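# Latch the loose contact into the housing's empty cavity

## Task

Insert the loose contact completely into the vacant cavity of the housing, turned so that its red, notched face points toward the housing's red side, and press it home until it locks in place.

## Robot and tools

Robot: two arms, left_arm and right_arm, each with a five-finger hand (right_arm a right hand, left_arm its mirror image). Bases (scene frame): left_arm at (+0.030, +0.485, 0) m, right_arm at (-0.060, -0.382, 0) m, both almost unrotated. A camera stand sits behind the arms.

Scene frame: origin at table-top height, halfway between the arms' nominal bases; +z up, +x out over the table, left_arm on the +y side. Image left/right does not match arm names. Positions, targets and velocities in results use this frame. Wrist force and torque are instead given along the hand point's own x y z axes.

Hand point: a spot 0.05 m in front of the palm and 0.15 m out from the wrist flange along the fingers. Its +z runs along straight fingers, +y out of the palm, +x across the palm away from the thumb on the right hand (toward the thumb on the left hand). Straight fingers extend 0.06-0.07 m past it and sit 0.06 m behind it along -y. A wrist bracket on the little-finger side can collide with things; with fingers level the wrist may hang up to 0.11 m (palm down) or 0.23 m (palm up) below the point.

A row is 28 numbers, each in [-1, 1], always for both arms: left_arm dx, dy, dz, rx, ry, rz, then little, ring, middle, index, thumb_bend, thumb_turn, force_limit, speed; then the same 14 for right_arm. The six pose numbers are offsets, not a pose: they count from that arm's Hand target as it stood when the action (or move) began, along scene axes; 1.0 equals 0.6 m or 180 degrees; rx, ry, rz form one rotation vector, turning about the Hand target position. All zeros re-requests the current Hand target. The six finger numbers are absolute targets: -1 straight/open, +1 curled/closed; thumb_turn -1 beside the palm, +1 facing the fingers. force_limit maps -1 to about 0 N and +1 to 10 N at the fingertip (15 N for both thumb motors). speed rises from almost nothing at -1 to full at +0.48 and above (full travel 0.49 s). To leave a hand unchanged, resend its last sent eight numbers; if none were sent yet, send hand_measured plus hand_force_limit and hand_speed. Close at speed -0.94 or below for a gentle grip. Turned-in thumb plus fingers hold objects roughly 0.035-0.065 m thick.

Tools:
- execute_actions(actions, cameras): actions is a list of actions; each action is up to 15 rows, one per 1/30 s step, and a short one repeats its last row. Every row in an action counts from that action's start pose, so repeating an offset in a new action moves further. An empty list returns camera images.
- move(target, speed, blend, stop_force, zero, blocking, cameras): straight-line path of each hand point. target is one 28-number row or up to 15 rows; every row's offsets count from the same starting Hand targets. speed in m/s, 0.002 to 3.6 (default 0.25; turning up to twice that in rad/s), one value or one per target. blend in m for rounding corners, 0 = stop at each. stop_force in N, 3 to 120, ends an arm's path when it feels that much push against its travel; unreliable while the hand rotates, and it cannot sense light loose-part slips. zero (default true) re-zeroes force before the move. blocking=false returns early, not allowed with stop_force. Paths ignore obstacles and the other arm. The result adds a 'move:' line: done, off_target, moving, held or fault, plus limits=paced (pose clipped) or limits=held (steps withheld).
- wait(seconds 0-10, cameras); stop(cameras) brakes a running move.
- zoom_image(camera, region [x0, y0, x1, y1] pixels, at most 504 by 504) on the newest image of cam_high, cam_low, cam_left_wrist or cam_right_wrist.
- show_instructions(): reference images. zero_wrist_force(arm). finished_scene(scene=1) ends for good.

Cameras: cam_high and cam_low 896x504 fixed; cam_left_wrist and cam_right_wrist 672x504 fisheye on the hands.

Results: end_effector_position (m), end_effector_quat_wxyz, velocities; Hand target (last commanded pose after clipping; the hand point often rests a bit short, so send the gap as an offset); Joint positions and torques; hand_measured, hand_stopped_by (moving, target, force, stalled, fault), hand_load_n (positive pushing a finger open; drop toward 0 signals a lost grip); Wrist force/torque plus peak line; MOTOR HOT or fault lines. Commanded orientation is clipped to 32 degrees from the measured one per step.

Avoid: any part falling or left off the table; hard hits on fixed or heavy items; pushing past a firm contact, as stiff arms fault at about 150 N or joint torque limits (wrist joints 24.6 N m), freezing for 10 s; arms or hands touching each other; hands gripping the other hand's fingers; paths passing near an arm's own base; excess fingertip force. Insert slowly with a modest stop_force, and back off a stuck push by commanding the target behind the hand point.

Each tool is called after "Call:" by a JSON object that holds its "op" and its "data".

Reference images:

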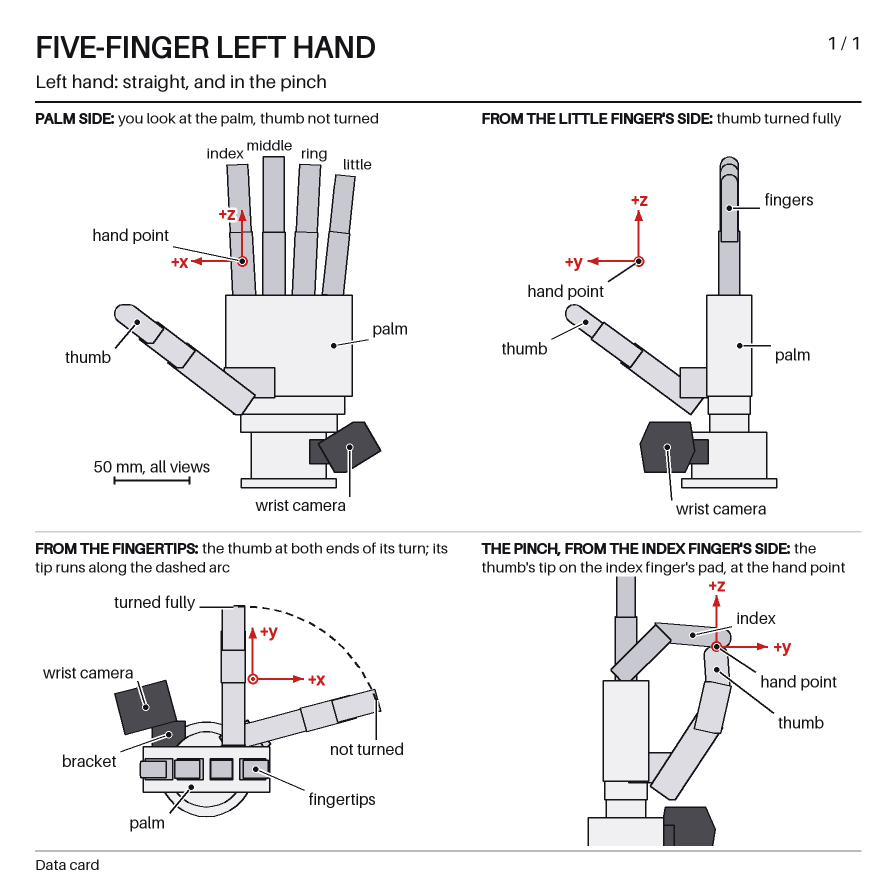

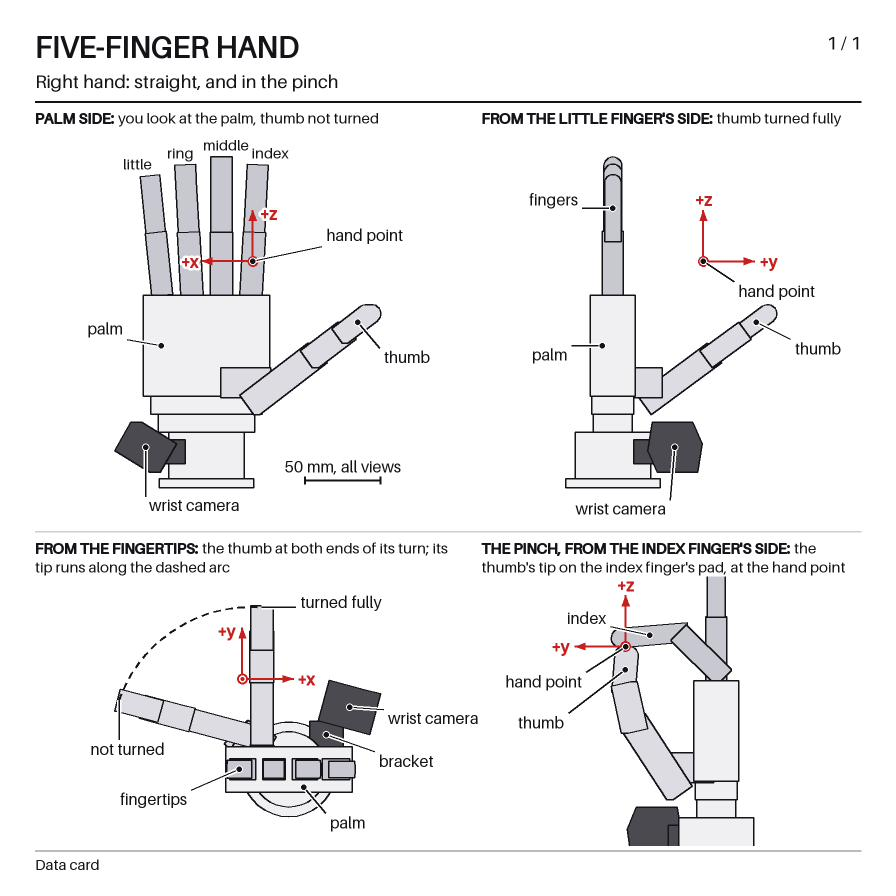

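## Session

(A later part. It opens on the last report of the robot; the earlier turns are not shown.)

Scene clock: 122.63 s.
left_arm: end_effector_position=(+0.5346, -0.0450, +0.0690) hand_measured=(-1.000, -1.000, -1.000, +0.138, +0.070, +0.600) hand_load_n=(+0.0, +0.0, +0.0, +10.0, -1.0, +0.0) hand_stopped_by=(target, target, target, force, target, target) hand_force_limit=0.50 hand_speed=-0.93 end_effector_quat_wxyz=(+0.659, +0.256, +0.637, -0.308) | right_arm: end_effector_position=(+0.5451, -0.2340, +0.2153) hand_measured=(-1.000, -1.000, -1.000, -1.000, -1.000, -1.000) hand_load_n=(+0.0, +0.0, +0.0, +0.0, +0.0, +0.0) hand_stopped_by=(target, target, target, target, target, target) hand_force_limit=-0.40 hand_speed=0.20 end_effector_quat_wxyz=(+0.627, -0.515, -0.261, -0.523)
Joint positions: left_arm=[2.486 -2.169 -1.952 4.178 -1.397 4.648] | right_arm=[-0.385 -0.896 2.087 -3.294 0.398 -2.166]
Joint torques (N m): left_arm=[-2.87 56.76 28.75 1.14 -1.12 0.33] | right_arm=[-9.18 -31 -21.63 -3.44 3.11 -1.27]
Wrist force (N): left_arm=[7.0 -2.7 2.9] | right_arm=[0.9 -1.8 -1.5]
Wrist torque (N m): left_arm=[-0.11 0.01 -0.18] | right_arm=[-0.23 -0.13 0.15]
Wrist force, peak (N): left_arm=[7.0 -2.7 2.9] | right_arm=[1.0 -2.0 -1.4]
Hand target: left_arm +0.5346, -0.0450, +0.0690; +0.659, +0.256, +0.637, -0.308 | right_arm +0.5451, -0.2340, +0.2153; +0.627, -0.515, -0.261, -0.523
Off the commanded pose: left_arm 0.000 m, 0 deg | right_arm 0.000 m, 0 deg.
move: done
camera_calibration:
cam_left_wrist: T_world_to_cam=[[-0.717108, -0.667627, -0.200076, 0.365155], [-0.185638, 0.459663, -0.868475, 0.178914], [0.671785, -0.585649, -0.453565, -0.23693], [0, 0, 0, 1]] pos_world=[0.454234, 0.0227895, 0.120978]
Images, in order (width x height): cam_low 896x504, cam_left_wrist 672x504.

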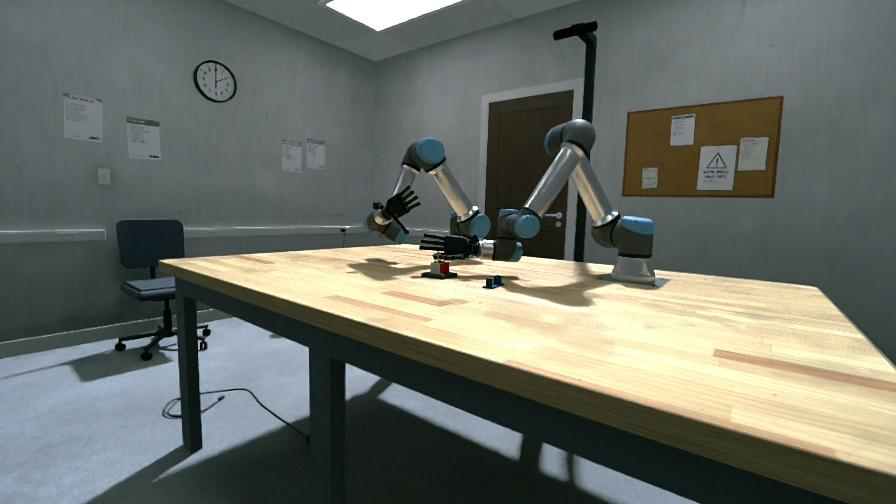

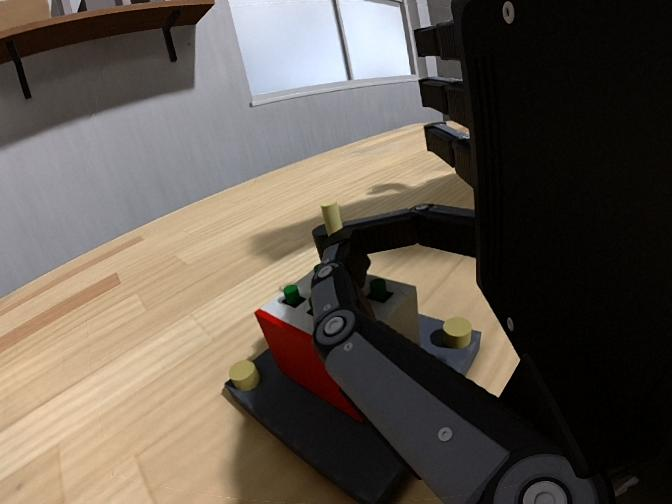

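Call:
{"op": "move", "data": {"target": [0, 0, 0, 0, 0, 0, -1, -1, -1, 0.0, 0.07, 0.6, 0.2, -0.6, 0, 0, 0, 0, 0, 0, -1, -1, -1, -1, -1, -1, -0.4, 0.2], "cameras": ["cam_left_wrist"]}}

Call:
{"op": "zoom_image", "data": {"camera": "cam_left_wrist", "region": [250, 150, 450, 350]}}

Scene clock: 124.50 s.
left_arm: end_effector_position=(+0.5346, -0.0450, +0.0691) hand_measured=(-1.000, -1.000, -1.000, +0.000, +0.070, +0.600) hand_load_n=(-0.5, +0.0, +0.0, +0.0, +0.0, +0.0) hand_stopped_by=(target, target, target, target, target, target) hand_force_limit=0.20 hand_speed=-0.60 end_effector_quat_wxyz=(+0.659, +0.256, +0.637, -0.308) | right_arm: end_effector_position=(+0.5451, -0.2340, +0.2153) hand_measured=(-1.000, -1.000, -1.000, -1.000, -1.000, -1.000) hand_load_n=(+0.0, +0.0, +0.0, +0.0, +0.0, +0.0) hand_stopped_by=(target, target, target, target, target, target) hand_force_limit=-0.40 hand_speed=0.20 end_effector_quat_wxyz=(+0.627, -0.515, -0.261, -0.523)
Joint positions: left_arm=[2.486 -2.169 -1.952 4.178 -1.397 4.648] | right_arm=[-0.385 -0.896 2.087 -3.294 0.398 -2.166]
Joint torques (N m): left_arm=[-0.66 44.04 22.37 1.43 -1.06 3.12] | right_arm=[-9.51 -31.03 -21.64 -3.43 3.12 -1.21]
Wrist force (N): left_arm=[-0.4 -0.2 -0.7] | right_arm=[1.1 -1.6 -1.2]
Wrist torque (N m): left_arm=[-0.07 0.02 -0.24] | right_arm=[-0.22 -0.15 0.17]
Wrist force, peak (N): left_arm=[7.1 -2.8 3.1] | right_arm=[1.0 -2.0 -1.4]
Hand target: left_arm +0.5346, -0.0450, +0.0690; +0.659, +0.256, +0.637, -0.308 | right_arm +0.5451, -0.2340, +0.2153; +0.627, -0.515, -0.261, -0.523
Off the commanded pose: left_arm 0.000 m, 0 deg | right_arm 0.000 m, 0 deg.
move: done
camera_calibration:
cam_left_wrist: T_world_to_cam=[[-0.717153, -0.667566, -0.200118, 0.365199], [-0.185497, 0.459635, -0.86852, 0.178943], [0.671776, -0.58574, -0.45346, -0.236891], [0, 0, 0, 1]] pos_world=[0.454235, 0.0227897, 0.121078]
Images, in order (width x height): cam_left_wrist 672x504.

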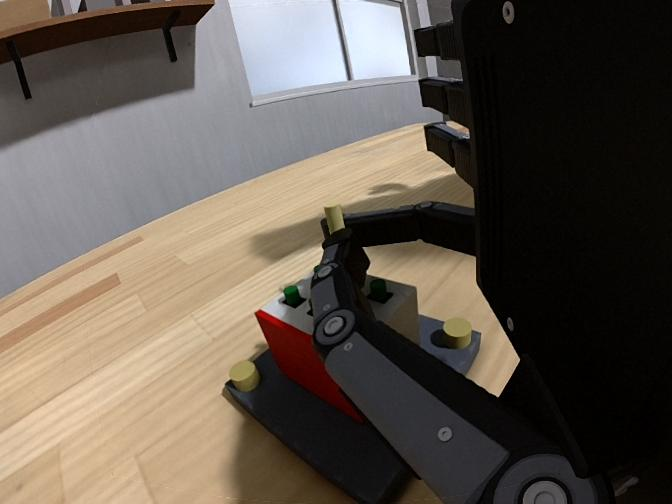

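Scaled by 2.520 from the camera's 672x504 image, which has a finer 960x720 frame.

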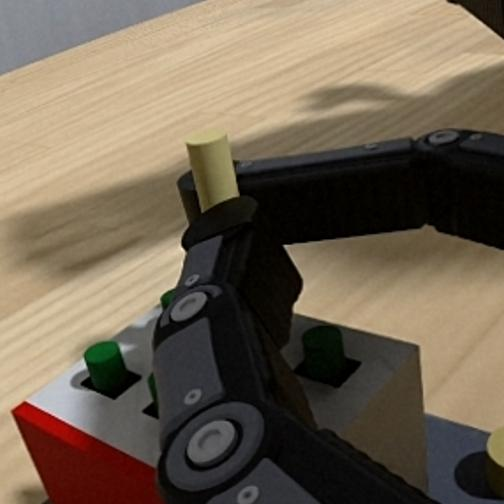

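Call:
{"op": "move", "data": {"target": [[-0.0015, 0.0016, 0, 0, 0, 0, -1, -1, -1, 0.0, 0.07, 0.6, 0.2, -0.6, 0, 0, 0, 0, 0, 0, -1, -1, -1, -1, -1, -1, -0.4, 0.2], [-0.0015, 0.0016, 0.0150, 0, 0, 0, -1, -1, -1, 0.0, 0.07, 0.6, 0.2, -0.6, 0, 0, 0, 0, 0, 0, -1, -1, -1, -1, -1, -1, -0.4, 0.2]], "speed": 0.03}}

Call:
{"op": "move", "data": {"target": [0, 0, 0, 0, 0, 0, -1, -1, 0.25, 0.0, 0.07, 0.6, 0.0, -0.4, 0, 0, 0, 0, 0, 0, -1, -1, -1, -1, -1, -1, -0.4, 0.2], "cameras": ["all"]}}

Call:
{"op": "zoom_image", "data": {"camera": "cam_left_wrist", "region": [250, 150, 450, 350]}}

Call:
{"op": "zoom_image", "data": {"camera": "cam_right_wrist", "region": [260, 300, 360, 400]}}

Call:
{"op": "zoom_image", "data": {"camera": "cam_low", "region": [420, 235, 460, 280]}}

Scene clock: 126.23 s.
left_arm: end_effector_position=(+0.5337, -0.0440, +0.0779) hand_measured=(-1.000, -1.000, -1.000, +0.000, +0.070, +0.600) hand_load_n=(+0.0, +0.0, +0.0, +0.0, +0.0, +0.0) hand_stopped_by=(target, target, target, target, target, target) hand_force_limit=0.20 hand_speed=-0.60 end_effector_quat_wxyz=(+0.659, +0.256, +0.637, -0.308) | right_arm: end_effector_position=(+0.5451, -0.2340, +0.2153) hand_measured=(-1.000, -1.000, -1.000, -1.000, -1.000, -1.000) hand_load_n=(+0.0, -0.5, +0.0, -0.5, +0.0, +0.0) hand_stopped_by=(target, target, target, target, target, target) hand_force_limit=-0.40 hand_speed=0.20 end_effector_quat_wxyz=(+0.627, -0.515, -0.261, -0.523)
Joint positions: left_arm=[2.487 -2.148 -1.954 4.159 -1.396 4.648] | right_arm=[-0.385 -0.896 2.087 -3.294 0.398 -2.166]
Joint torques (N m): left_arm=[6.3 51.44 27.12 -0.3 2.09 0.44] | right_arm=[-9.56 -30.3 -22.16 -3.45 3.21 -1.26]
Wrist force (N): left_arm=[-0.3 -0.3 -0.6] | right_arm=[0.7 -1.5 -1.1]
Wrist torque (N m): left_arm=[-0.09 0.01 -0.23] | right_arm=[-0.22 -0.11 0.15]
Wrist force, peak (N): left_arm=[-0.4 -0.3 -0.9] | right_arm=[1.3 -1.9 -1.4]
Hand target: left_arm +0.5337, -0.0440, +0.0780; +0.659, +0.256, +0.637, -0.308 | right_arm +0.5451, -0.2340, +0.2153; +0.627, -0.515, -0.261, -0.523
Off the commanded pose: left_arm 0.000 m, 0 deg | right_arm 0.000 m, 0 deg.
move: done

Scene clock: 127.27 s.
left_arm: end_effector_position=(+0.5337, -0.0440, +0.0780) hand_measured=(-1.000, -1.000, +0.250, +0.000, +0.070, +0.600) hand_load_n=(+0.0, +0.0, +0.0, +0.0, +0.0, +0.5) hand_stopped_by=(target, target, target, target, target, target) hand_force_limit=0.00 hand_speed=-0.40 end_effector_quat_wxyz=(+0.659, +0.256, +0.637, -0.308) | right_arm: end_effector_position=(+0.5451, -0.2340, +0.2153) hand_measured=(-1.000, -1.000, -1.000, -1.000, -1.000, -1.000) hand_load_n=(+0.0, +0.0, +0.0, +0.0, +0.0, +0.0) hand_stopped_by=(target, target, target, target, target, target) hand_force_limit=-0.40 hand_speed=0.20 end_effector_quat_wxyz=(+0.627, -0.515, -0.261, -0.523)
Joint positions: left_arm=[2.487 -2.148 -1.954 4.159 -1.396 4.648] | right_arm=[-0.385 -0.896 2.087 -3.294 0.398 -2.166]
Joint torques (N m): left_arm=[6.44 51.95 26.45 -0.25 -0.26 -1.76] | right_arm=[-9.09 -29.8 -21.94 -3.45 3.14 -1.19]
Wrist force (N): left_arm=[-0.6 -0.2 -0.6] | right_arm=[0.8 -1.8 -1.4]
Wrist torque (N m): left_arm=[-0.07 0.06 -0.26] | right_arm=[-0.25 -0.13 0.14]
Wrist force, peak (N): left_arm=[-0.3 -0.3 -1.0] | right_arm=[1.0 -2.0 -1.4]
Hand target: left_arm +0.5337, -0.0440, +0.0780; +0.659, +0.256, +0.637, -0.308 | right_arm +0.5451, -0.2340, +0.2153; +0.627, -0.515, -0.261, -0.523
Off the commanded pose: left_arm 0.000 m, 0 deg | right_arm 0.000 m, 0 deg.
move: done
camera_calibration:
cam_left_wrist: T_world_to_cam=[[-0.717121, -0.667595, -0.200137, 0.366991], [-0.185589, 0.459711, -0.86846, 0.186078], [0.671785, -0.585648, -0.453566, -0.231657], [0, 0, 0, 1]] pos_world=[0.453334, 0.0237896, 0.129978]
cam_right_wrist: T_world_to_cam=[[0.973541, -0.192432, -0.123243, -0.554453], [-0.155755, -0.164148, -0.974061, 0.259102], [0.16721, 0.967484, -0.189777, 0.292273], [0, 0, 0, 1]] pos_world=[0.531268, -0.346932, 0.239516]

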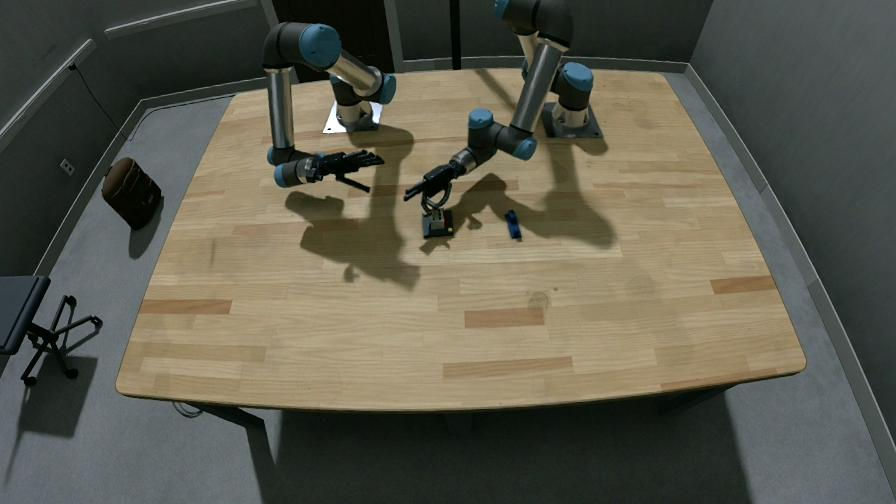

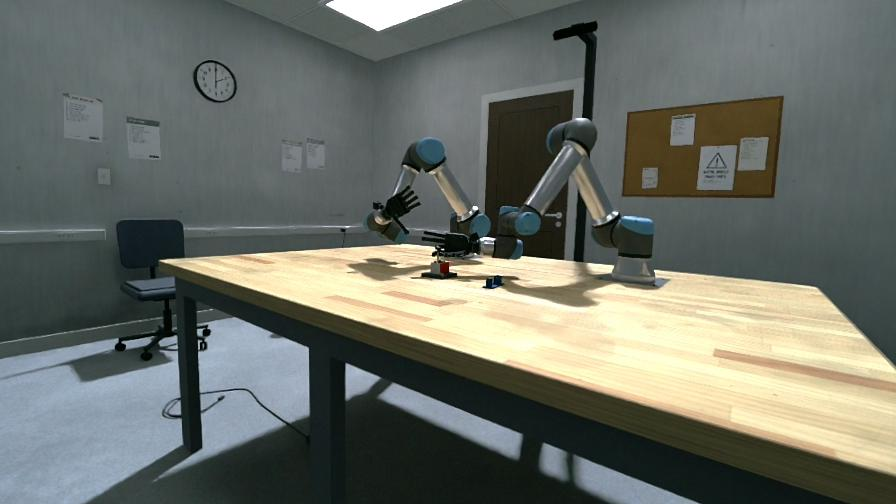

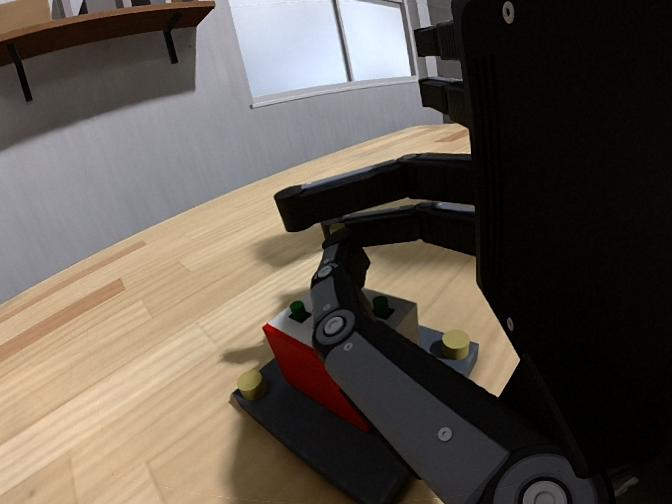

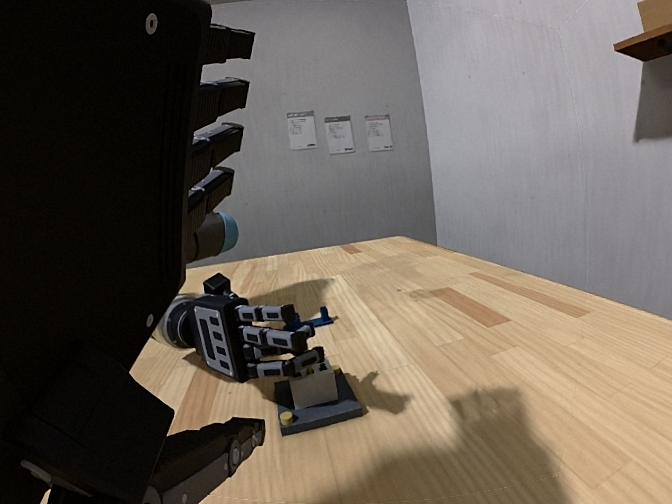

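Scaled by 2.520 from the camera's 672x504 image, which has a finer 960x720 frame.

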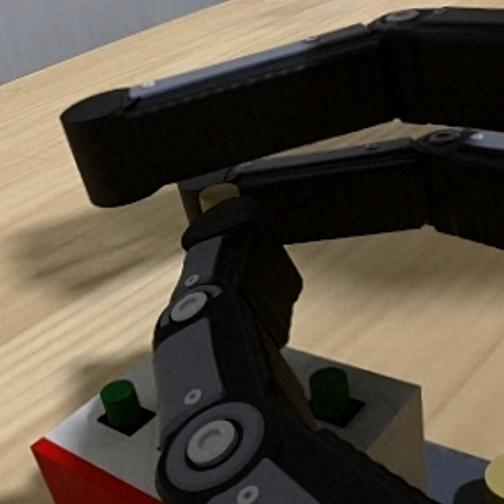

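Scaled by 5.040 from the camera's 672x504 image, which has a finer 960x720 frame.

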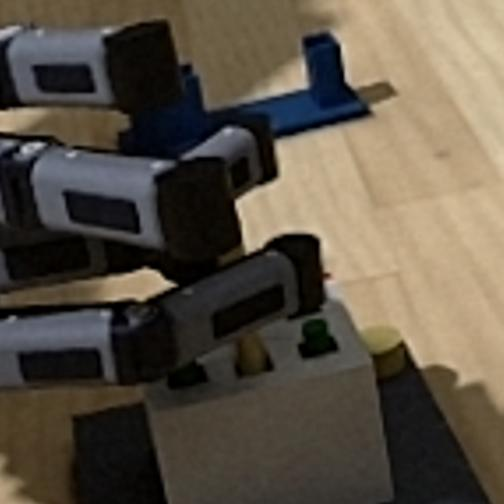

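Scaled by 11.200 from the camera's 896x504 image, which has a finer 1280x720 frame.

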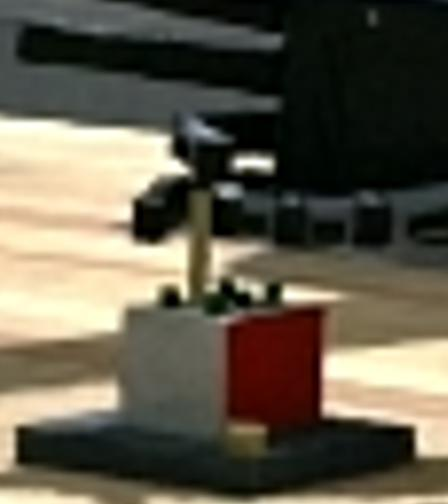

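Call:
{"op": "move", "data": {"target": [0, 0, -0.02, 0, 0, 0, -1, -1, 0.25, 0.0, 0.07, 0.6, 0.0, -0.4, 0, 0, 0, 0, 0, 0, -1, -1, -1, -1, -1, -1, -0.4, 0.2], "speed": 0.01, "stop_force": 12, "cameras": ["cam_low", "cam_left_wrist", "cam_right_wrist"]}}

Call:
{"op": "zoom_image", "data": {"camera": "cam_left_wrist", "region": [250, 150, 450, 350]}}

Call:
{"op": "zoom_image", "data": {"camera": "cam_right_wrist", "region": [260, 300, 360, 400]}}

Call:
{"op": "zoom_image", "data": {"camera": "cam_low", "region": [420, 235, 460, 280]}}

Scene clock: 129.50 s.
left_arm: end_effector_position=(+0.5337, -0.0440, +0.0727) hand_measured=(-1.000, -1.000, +0.250, +0.000, +0.070, +0.600) hand_load_n=(+0.0, +0.0, +0.5, +0.0, +0.0, +0.0) hand_stopped_by=(target, target, target, target, target, target) hand_force_limit=0.00 hand_speed=-0.40 end_effector_quat_wxyz=(+0.659, +0.256, +0.637, -0.308) | right_arm: end_effector_position=(+0.5451, -0.2340, +0.2153) hand_measured=(-1.000, -1.000, -1.000, -1.000, -1.000, -1.000) hand_load_n=(+0.0, +0.0, +0.5, +0.0, +0.0, +0.0) hand_stopped_by=(target, target, target, target, target, target) hand_force_limit=-0.40 hand_speed=0.20 end_effector_quat_wxyz=(+0.627, -0.515, -0.261, -0.523)
Joint positions: left_arm=[2.487 -2.159 -1.955 4.172 -1.396 4.648] | right_arm=[-0.385 -0.896 2.087 -3.294 0.398 -2.166]
Joint torques (N m): left_arm=[7.36 41.48 8 -2.9 -1.04 -2.46] | right_arm=[-9.76 -28.8 -21.47 -3.52 3.15 -1.13]
Wrist force (N): left_arm=[-13.4 -0.9 -0.4] | right_arm=[0.8 -1.6 -1.3]
Wrist torque (N m): left_arm=[-0.05 -0.16 -0.24] | right_arm=[-0.21 -0.12 0.15]
Wrist force, peak (N): left_arm=[-18.7 -1.2 -0.1] | right_arm=[0.9 -1.9 -1.6]
Hand target: left_arm +0.5337, -0.0441, +0.0727; +0.659, +0.256, +0.637, -0.308 (not the last commanded pose) | right_arm +0.5451, -0.2340, +0.2153; +0.627, -0.515, -0.261, -0.523
Off the commanded pose: left_arm 0.007 m, 0 deg | right_arm 0.000 m, 0 deg.
move: contact (left_arm)
camera_calibration:
cam_left_wrist: T_world_to_cam=[[-0.717075, -0.667638, -0.200156, 0.365892], [-0.185379, 0.459512, -0.86861, 0.181315], [0.671892, -0.585754, -0.45327, -0.23419], [0, 0, 0, 1]] pos_world=[0.453334, 0.0237897, 0.124577]
cam_right_wrist: T_world_to_cam=[[0.973541, -0.192432, -0.123243, -0.554453], [-0.155755, -0.164148, -0.974061, 0.259102], [0.16721, 0.967484, -0.189777, 0.292273], [0, 0, 0, 1]] pos_world=[0.531268, -0.346932, 0.239516]
Images, in order (width x height): cam_low 896x504, cam_left_wrist 672x504, cam_right_wrist 672x504.

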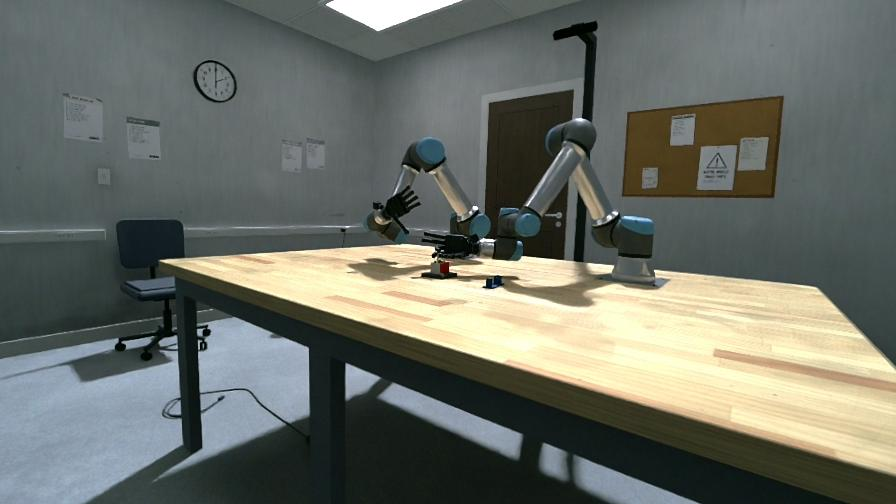

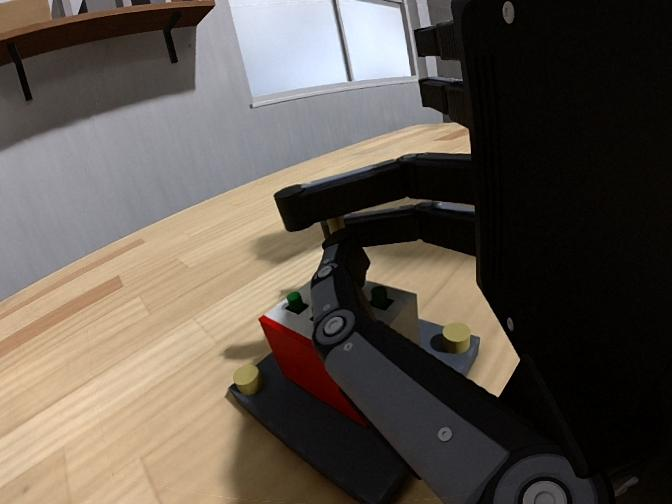

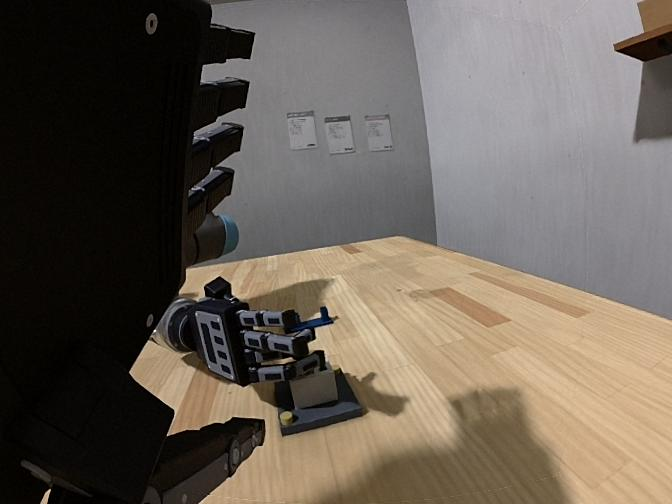

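Scaled by 2.520 from the camera's 672x504 image, which has a finer 960x720 frame.

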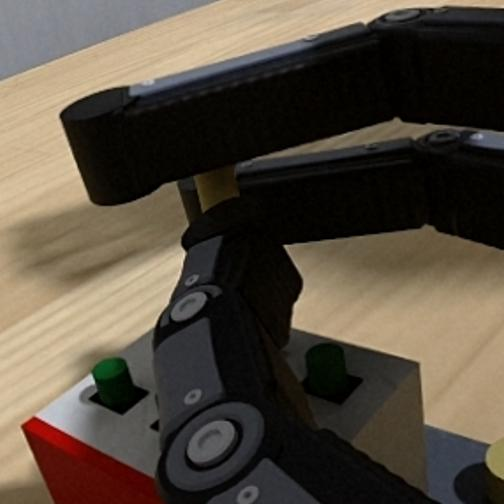

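Scaled by 5.040 from the camera's 672x504 image, which has a finer 960x720 frame.

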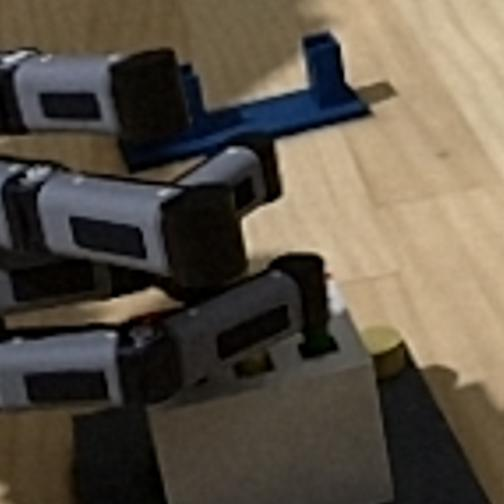

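Scaled by 11.200 from the camera's 896x504 image, which has a finer 1280x720 frame.

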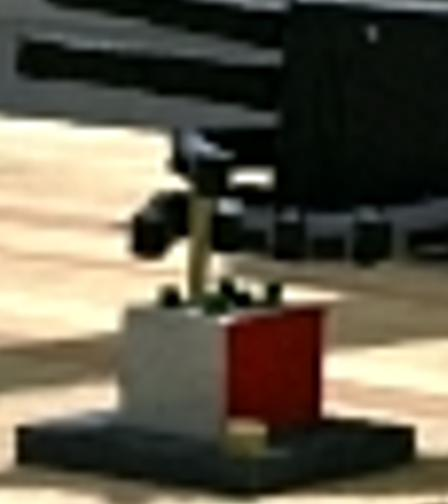

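Call:
{"op": "move", "data": {"target": [0, 0, -0.0083, 0, 0, 0, -1, -1, 0.25, 0.0, 0.07, 0.6, 0.0, -0.4, 0, 0, 0, 0, 0, 0, -1, -1, -1, -1, -1, -1, -0.4, 0.2], "speed": 0.006, "stop_force": 7, "cameras": ["cam_left_wrist", "cam_low"]}}

Call:
{"op": "zoom_image", "data": {"camera": "cam_low", "region": [420, 235, 460, 280]}}

Call:
{"op": "zoom_image", "data": {"camera": "cam_left_wrist", "region": [250, 150, 450, 350]}}

Scene clock: 132.67 s.
left_arm: end_effector_position=(+0.5338, -0.0441, +0.0722) hand_measured=(-1.000, -1.000, +0.250, +0.000, +0.070, +0.600) hand_load_n=(-0.5, +0.0, +1.0, +0.0, +0.0, +0.0) hand_stopped_by=(target, target, target, target, target, target) hand_force_limit=0.00 hand_speed=-0.40 end_effector_quat_wxyz=(+0.659, +0.256, +0.637, -0.308) | right_arm: end_effector_position=(+0.5451, -0.2340, +0.2153) hand_measured=(-1.000, -1.000, -1.000, -1.000, -1.000, -1.000) hand_load_n=(+0.0, +0.0, +0.0, -0.5, +0.0, +0.0) hand_stopped_by=(target, target, target, target, target, target) hand_force_limit=-0.40 hand_speed=0.20 end_effector_quat_wxyz=(+0.627, -0.515, -0.261, -0.523)
Joint positions: left_arm=[2.487 -2.16 -1.955 4.174 -1.396 4.648] | right_arm=[-0.385 -0.896 2.087 -3.294 0.398 -2.166]
Joint torques (N m): left_arm=[6.28 35.41 3.6 -4.56 -1.13 -2.42] | right_arm=[-9.46 -28.66 -21.51 -3.44 3.17 -1.08]
Wrist force (N): left_arm=[-20.5 -1.8 -0.1] | right_arm=[0.8 -1.9 -1.4]
Wrist torque (N m): left_arm=[-0.11 -0.23 -0.24] | right_arm=[-0.27 -0.12 0.14]
Wrist force, peak (N): left_arm=[-24.8 -1.9 0.3] | right_arm=[1.1 -2.1 -1.3]
Hand target: left_arm +0.5338, -0.0441, +0.0723; +0.659, +0.256, +0.637, -0.308 (not the last commanded pose) | right_arm +0.5451, -0.2340, +0.2153; +0.627, -0.515, -0.261, -0.523
Off the commanded pose: left_arm 0.005 m, 0 deg | right_arm 0.000 m, 0 deg.
move: contact (left_arm)
camera_calibration:
cam_left_wrist: T_world_to_cam=[[-0.716993, -0.667701, -0.200241, 0.365792], [-0.184921, 0.459151, -0.868899, 0.180867], [0.672106, -0.585965, -0.45268, -0.234663], [0, 0, 0, 1]] pos_world=[0.453434, 0.0236899, 0.124174]
Images, in order (width x height): cam_low 896x504, cam_left_wrist 672x504.

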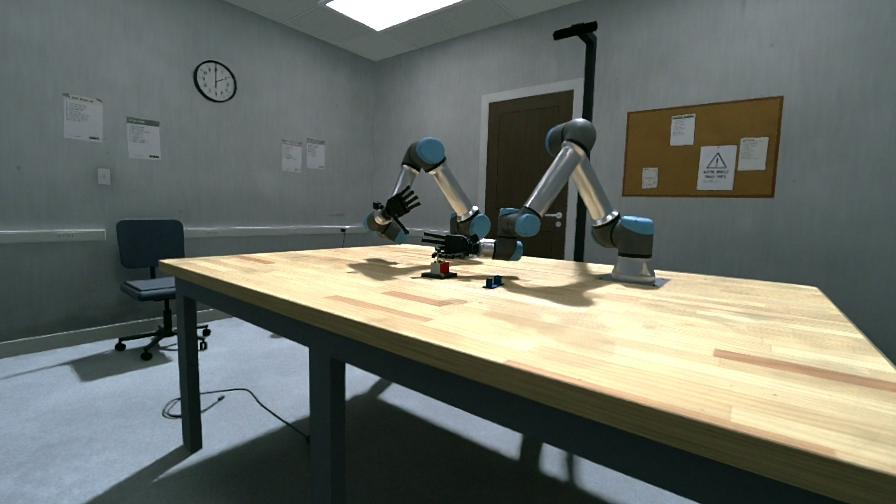

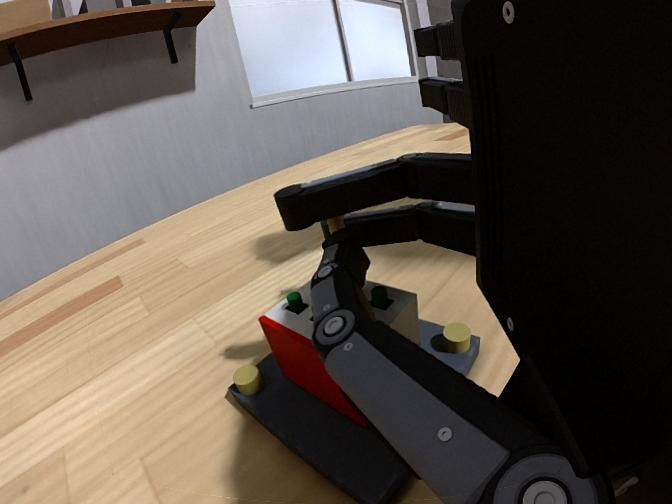

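Scaled by 11.200 from the camera's 896x504 image, which has a finer 1280x720 frame.

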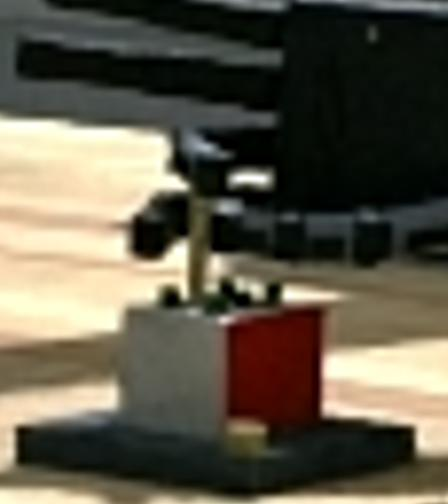

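Scaled by 2.520 from the camera's 672x504 image, which has a finer 960x720 frame.

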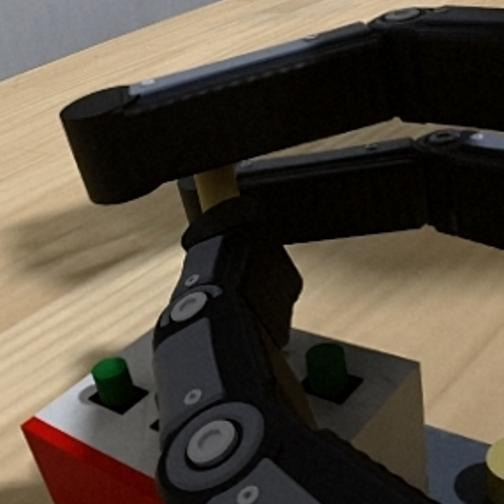

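Call:
{"op": "move", "data": {"target": [0, 0, 0.0133, 0, 0, 0, -1, -1, 0.25, 0.0, 0.07, 0.6, 0.0, -0.4, 0, 0, 0, 0, 0, 0, -1, -1, -1, -1, -1, -1, -0.4, 0.2], "speed": 0.02}}

Call:
{"op": "move", "data": {"target": [0, 0, 0, 0, 0, 0, -1, -1, -0.6, -0.3, -0.2, 0.6, 0.0, -0.2, 0, 0, 0, 0, 0, 0, -1, -1, -1, -1, -1, -1, -0.4, 0.2]}}

Call:
{"op": "move", "data": {"target": [0, 0, 0.0833, 0, 0, 0, -1, -1, -0.6, -0.3, -0.2, 0.6, 0.0, -0.2, 0, 0, 0, 0, 0, 0, -1, -1, -1, -1, -1, -1, -0.4, 0.2], "speed": 0.08, "cameras": ["all"]}}

Call:
{"op": "zoom_image", "data": {"camera": "cam_right_wrist", "region": [260, 300, 380, 440]}}

Call:
{"op": "zoom_image", "data": {"camera": "cam_low", "region": [415, 235, 465, 285]}}

Call:
{"op": "zoom_image", "data": {"camera": "cam_high", "region": [410, 190, 466, 245]}}

Call:
{"op": "zoom_image", "data": {"camera": "cam_left_wrist", "region": [240, 250, 480, 490]}}

Scene clock: 134.13 s.
left_arm: end_effector_position=(+0.5338, -0.0441, +0.0801) hand_measured=(-1.000, -1.000, +0.250, +0.000, +0.070, +0.600) hand_load_n=(+0.0, +0.0, +0.0, +0.0, +0.0, +0.5) hand_stopped_by=(target, target, target, target, target, target) hand_force_limit=0.00 hand_speed=-0.40 end_effector_quat_wxyz=(+0.659, +0.256, +0.637, -0.308) | right_arm: end_effector_position=(+0.5451, -0.2340, +0.2153) hand_measured=(-1.000, -1.000, -1.000, -1.000, -1.000, -1.000) hand_load_n=(+0.0, +0.0, +0.0, +0.0, +0.0, +0.0) hand_stopped_by=(target, target, target, target, target, target) hand_force_limit=-0.40 hand_speed=0.20 end_effector_quat_wxyz=(+0.627, -0.515, -0.261, -0.523)
Joint positions: left_arm=[2.487 -2.144 -1.953 4.156 -1.396 4.648] | right_arm=[-0.385 -0.896 2.087 -3.294 0.398 -2.166]
Joint torques (N m): left_arm=[6.28 51.35 28.29 -0.25 -1.06 -2.62] | right_arm=[-9.77 -28.38 -21.51 -3.39 3.14 -1.01]
Wrist force (N): left_arm=[-0.4 0.0 -0.6] | right_arm=[0.9 -1.6 -1.5]
Wrist torque (N m): left_arm=[-0.05 0.02 -0.25] | right_arm=[-0.21 -0.12 0.15]
Wrist force, peak (N): left_arm=[-20.8 -1.5 -0.3] | right_arm=[1.3 -1.8 -1.5]
Hand target: left_arm +0.5338, -0.0441, +0.0802; +0.659, +0.256, +0.637, -0.308 | right_arm +0.5451, -0.2340, +0.2153; +0.627, -0.515, -0.261, -0.523
Off the commanded pose: left_arm 0.000 m, 0 deg | right_arm 0.000 m, 0 deg.
move: done

Scene clock: 134.80 s.
left_arm: end_effector_position=(+0.5338, -0.0441, +0.0802) hand_measured=(-1.000, -1.000, -0.600, -0.300, -0.200, +0.600) hand_load_n=(+0.0, +0.0, +0.0, +0.0, +0.0, +0.0) hand_stopped_by=(target, target, target, target, target, target) hand_force_limit=0.00 hand_speed=-0.20 end_effector_quat_wxyz=(+0.659, +0.256, +0.637, -0.308) | right_arm: end_effector_position=(+0.5451, -0.2340, +0.2153) hand_measured=(-1.000, -1.000, -1.000, -1.000, -1.000, -1.000) hand_load_n=(+0.0, +0.0, +0.0, +0.0, +0.0, +0.0) hand_stopped_by=(target, target, target, target, target, target) hand_force_limit=-0.40 hand_speed=0.20 end_effector_quat_wxyz=(+0.627, -0.515, -0.261, -0.523)
Joint positions: left_arm=[2.487 -2.144 -1.953 4.155 -1.396 4.648] | right_arm=[-0.385 -0.896 2.087 -3.294 0.398 -2.166]
Joint torques (N m): left_arm=[6.86 52.23 26.13 -0.27 -1.09 -2.63] | right_arm=[-9.32 -28.63 -21.63 -3.43 3.13 -1.1]
Wrist force (N): left_arm=[-0.4 0.3 -0.6] | right_arm=[1.0 -1.4 -1.2]
Wrist torque (N m): left_arm=[-0.01 0.02 -0.25] | right_arm=[-0.19 -0.15 0.16]
Wrist force, peak (N): left_arm=[-0.4 0.2 -0.9] | right_arm=[1.0 -1.8 -1.4]
Hand target: left_arm +0.5338, -0.0441, +0.0802; +0.659, +0.256, +0.637, -0.308 | right_arm +0.5451, -0.2340, +0.2153; +0.627, -0.515, -0.261, -0.523
Off the commanded pose: left_arm 0.000 m, 0 deg | right_arm 0.000 m, 0 deg.
move: done

Scene clock: 135.97 s.
left_arm: end_effector_position=(+0.5338, -0.0441, +0.1301) hand_measured=(-1.000, -1.000, -0.600, -0.300, -0.200, +0.600) hand_load_n=(+0.0, +0.0, +0.0, +0.0, +0.0, +0.0) hand_stopped_by=(target, target, target, target, target, target) hand_force_limit=0.00 hand_speed=-0.20 end_effector_quat_wxyz=(+0.659, +0.256, +0.637, -0.308) | right_arm: end_effector_position=(+0.5451, -0.2340, +0.2153) hand_measured=(-1.000, -1.000, -1.000, -1.000, -1.000, -1.000) hand_load_n=(+0.0, +0.0, +0.0, +0.0, +0.0, +0.0) hand_stopped_by=(target, target, target, target, target, target) hand_force_limit=-0.40 hand_speed=0.20 end_effector_quat_wxyz=(+0.627, -0.515, -0.261, -0.523)
Joint positions: left_arm=[2.487 -2.045 -1.933 4.037 -1.396 4.648] | right_arm=[-0.385 -0.896 2.087 -3.294 0.398 -2.166]
Joint torques (N m): left_arm=[0.54 49.34 29.2 -0.14 -0.43 -1.19] | right_arm=[-9.32 -28.83 -21.57 -3.46 3.14 -1.08]
Wrist force (N): left_arm=[-0.2 0.2 -0.7] | right_arm=[1.1 -1.7 -1.3]
Wrist torque (N m): left_arm=[0.01 -0.01 -0.25] | right_arm=[-0.24 -0.15 0.16]
Wrist force, peak (N): left_arm=[-0.6 -0.1 -1.1] | right_arm=[0.9 -2.0 -1.4]
Hand target: left_arm +0.5338, -0.0441, +0.1302; +0.659, +0.256, +0.637, -0.308 | right_arm +0.5451, -0.2340, +0.2153; +0.627, -0.515, -0.261, -0.523
Off the commanded pose: left_arm 0.000 m, 0 deg | right_arm 0.000 m, 0 deg.
move: done
camera_calibration:
cam_left_wrist: T_world_to_cam=[[-0.716993, -0.667701, -0.200241, 0.377385], [-0.184921, 0.459151, -0.868899, 0.231176], [0.672106, -0.585965, -0.45268, -0.208453], [0, 0, 0, 1]] pos_world=[0.453434, 0.0236899, 0.182074]
cam_right_wrist: T_world_to_cam=[[0.973541, -0.192432, -0.123243, -0.554453], [-0.155755, -0.164148, -0.974061, 0.259102], [0.16721, 0.967484, -0.189777, 0.292273], [0, 0, 0, 1]] pos_world=[0.531268, -0.346932, 0.239516]

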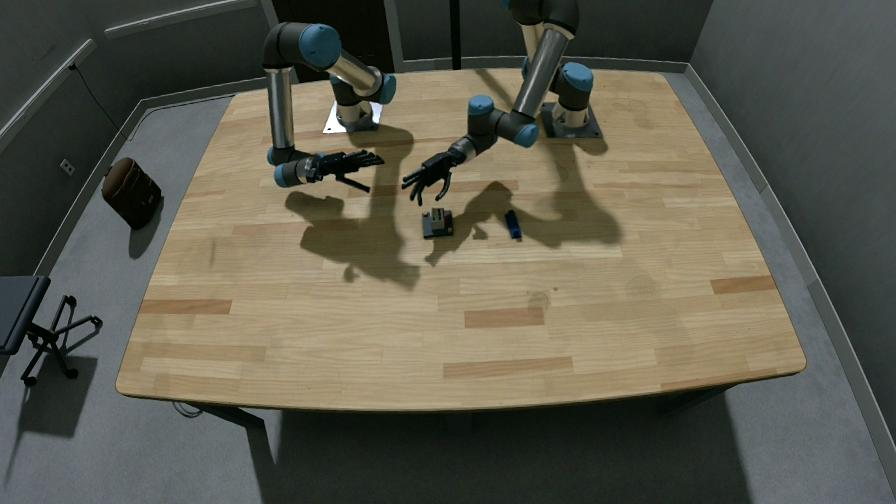

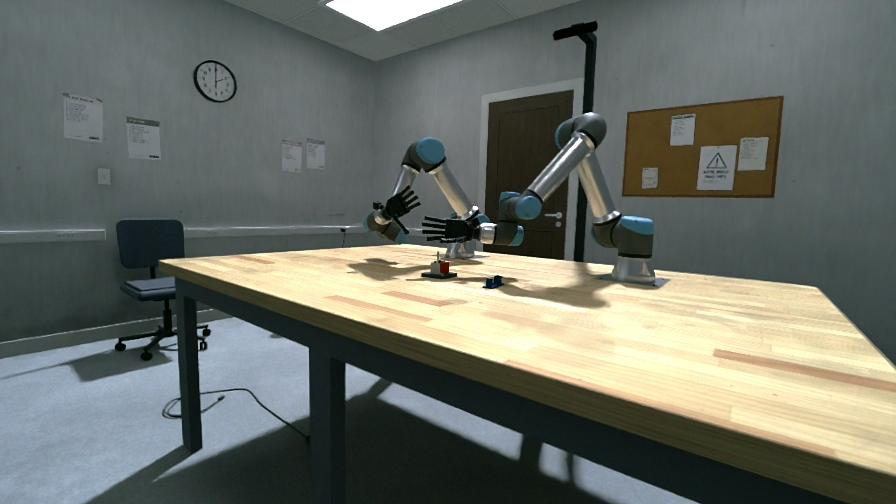

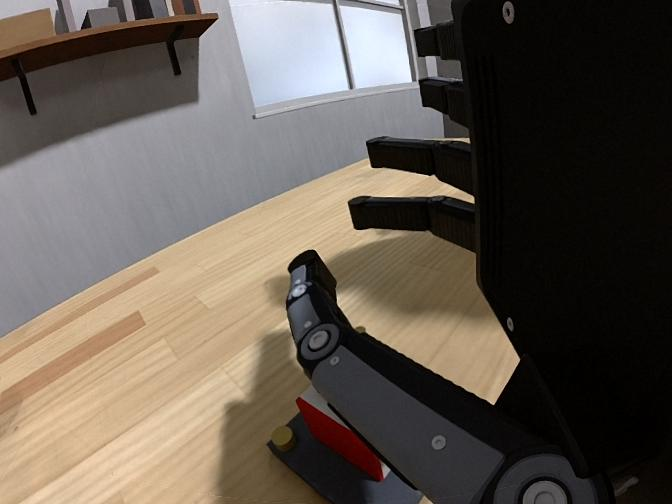

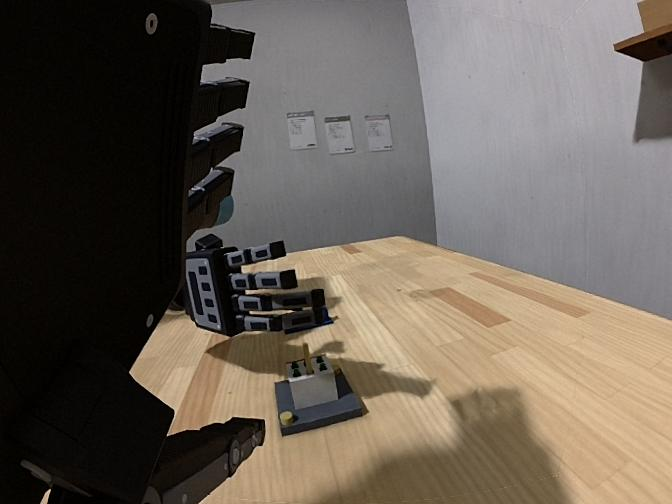

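Scaled by 3.600 from the camera's 672x504 image, which has a finer 960x720 frame.

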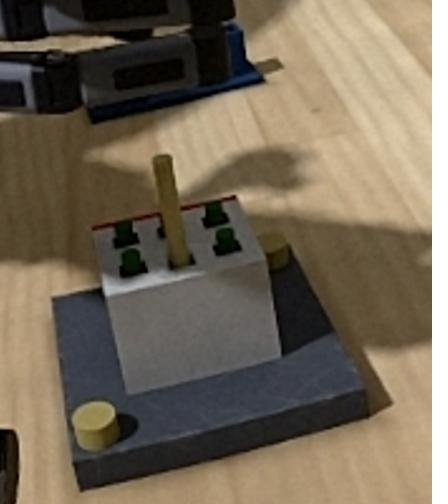

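Scaled by 10.080 from the camera's 896x504 image, which has a finer 1280x720 frame.

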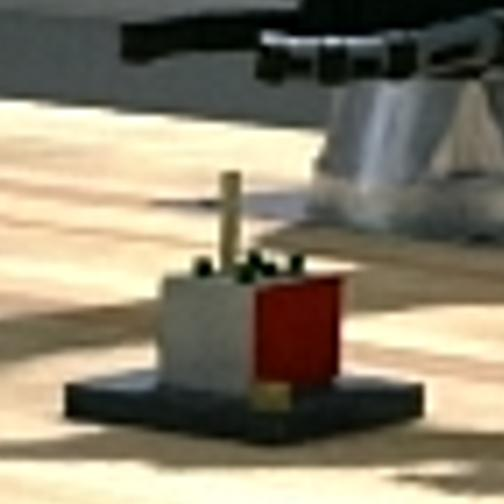

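Scaled by 9.000 from the camera's 896x504 image, which has a finer 1280x720 frame.

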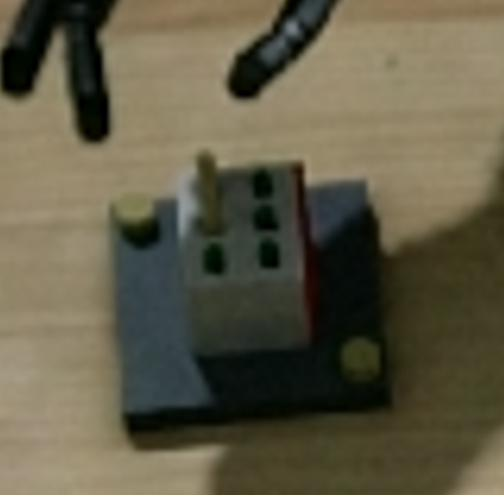

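Scaled by 2.100 from the camera's 672x504 image, which has a finer 960x720 frame.

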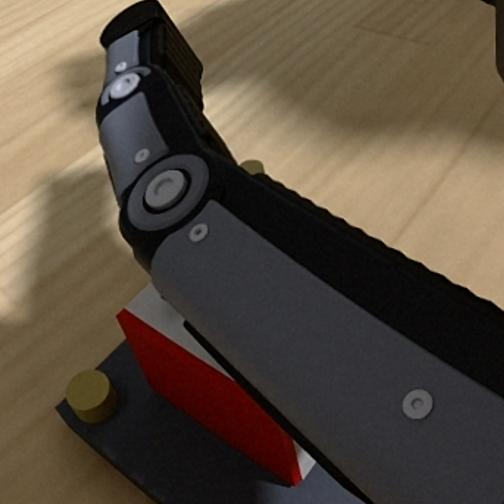

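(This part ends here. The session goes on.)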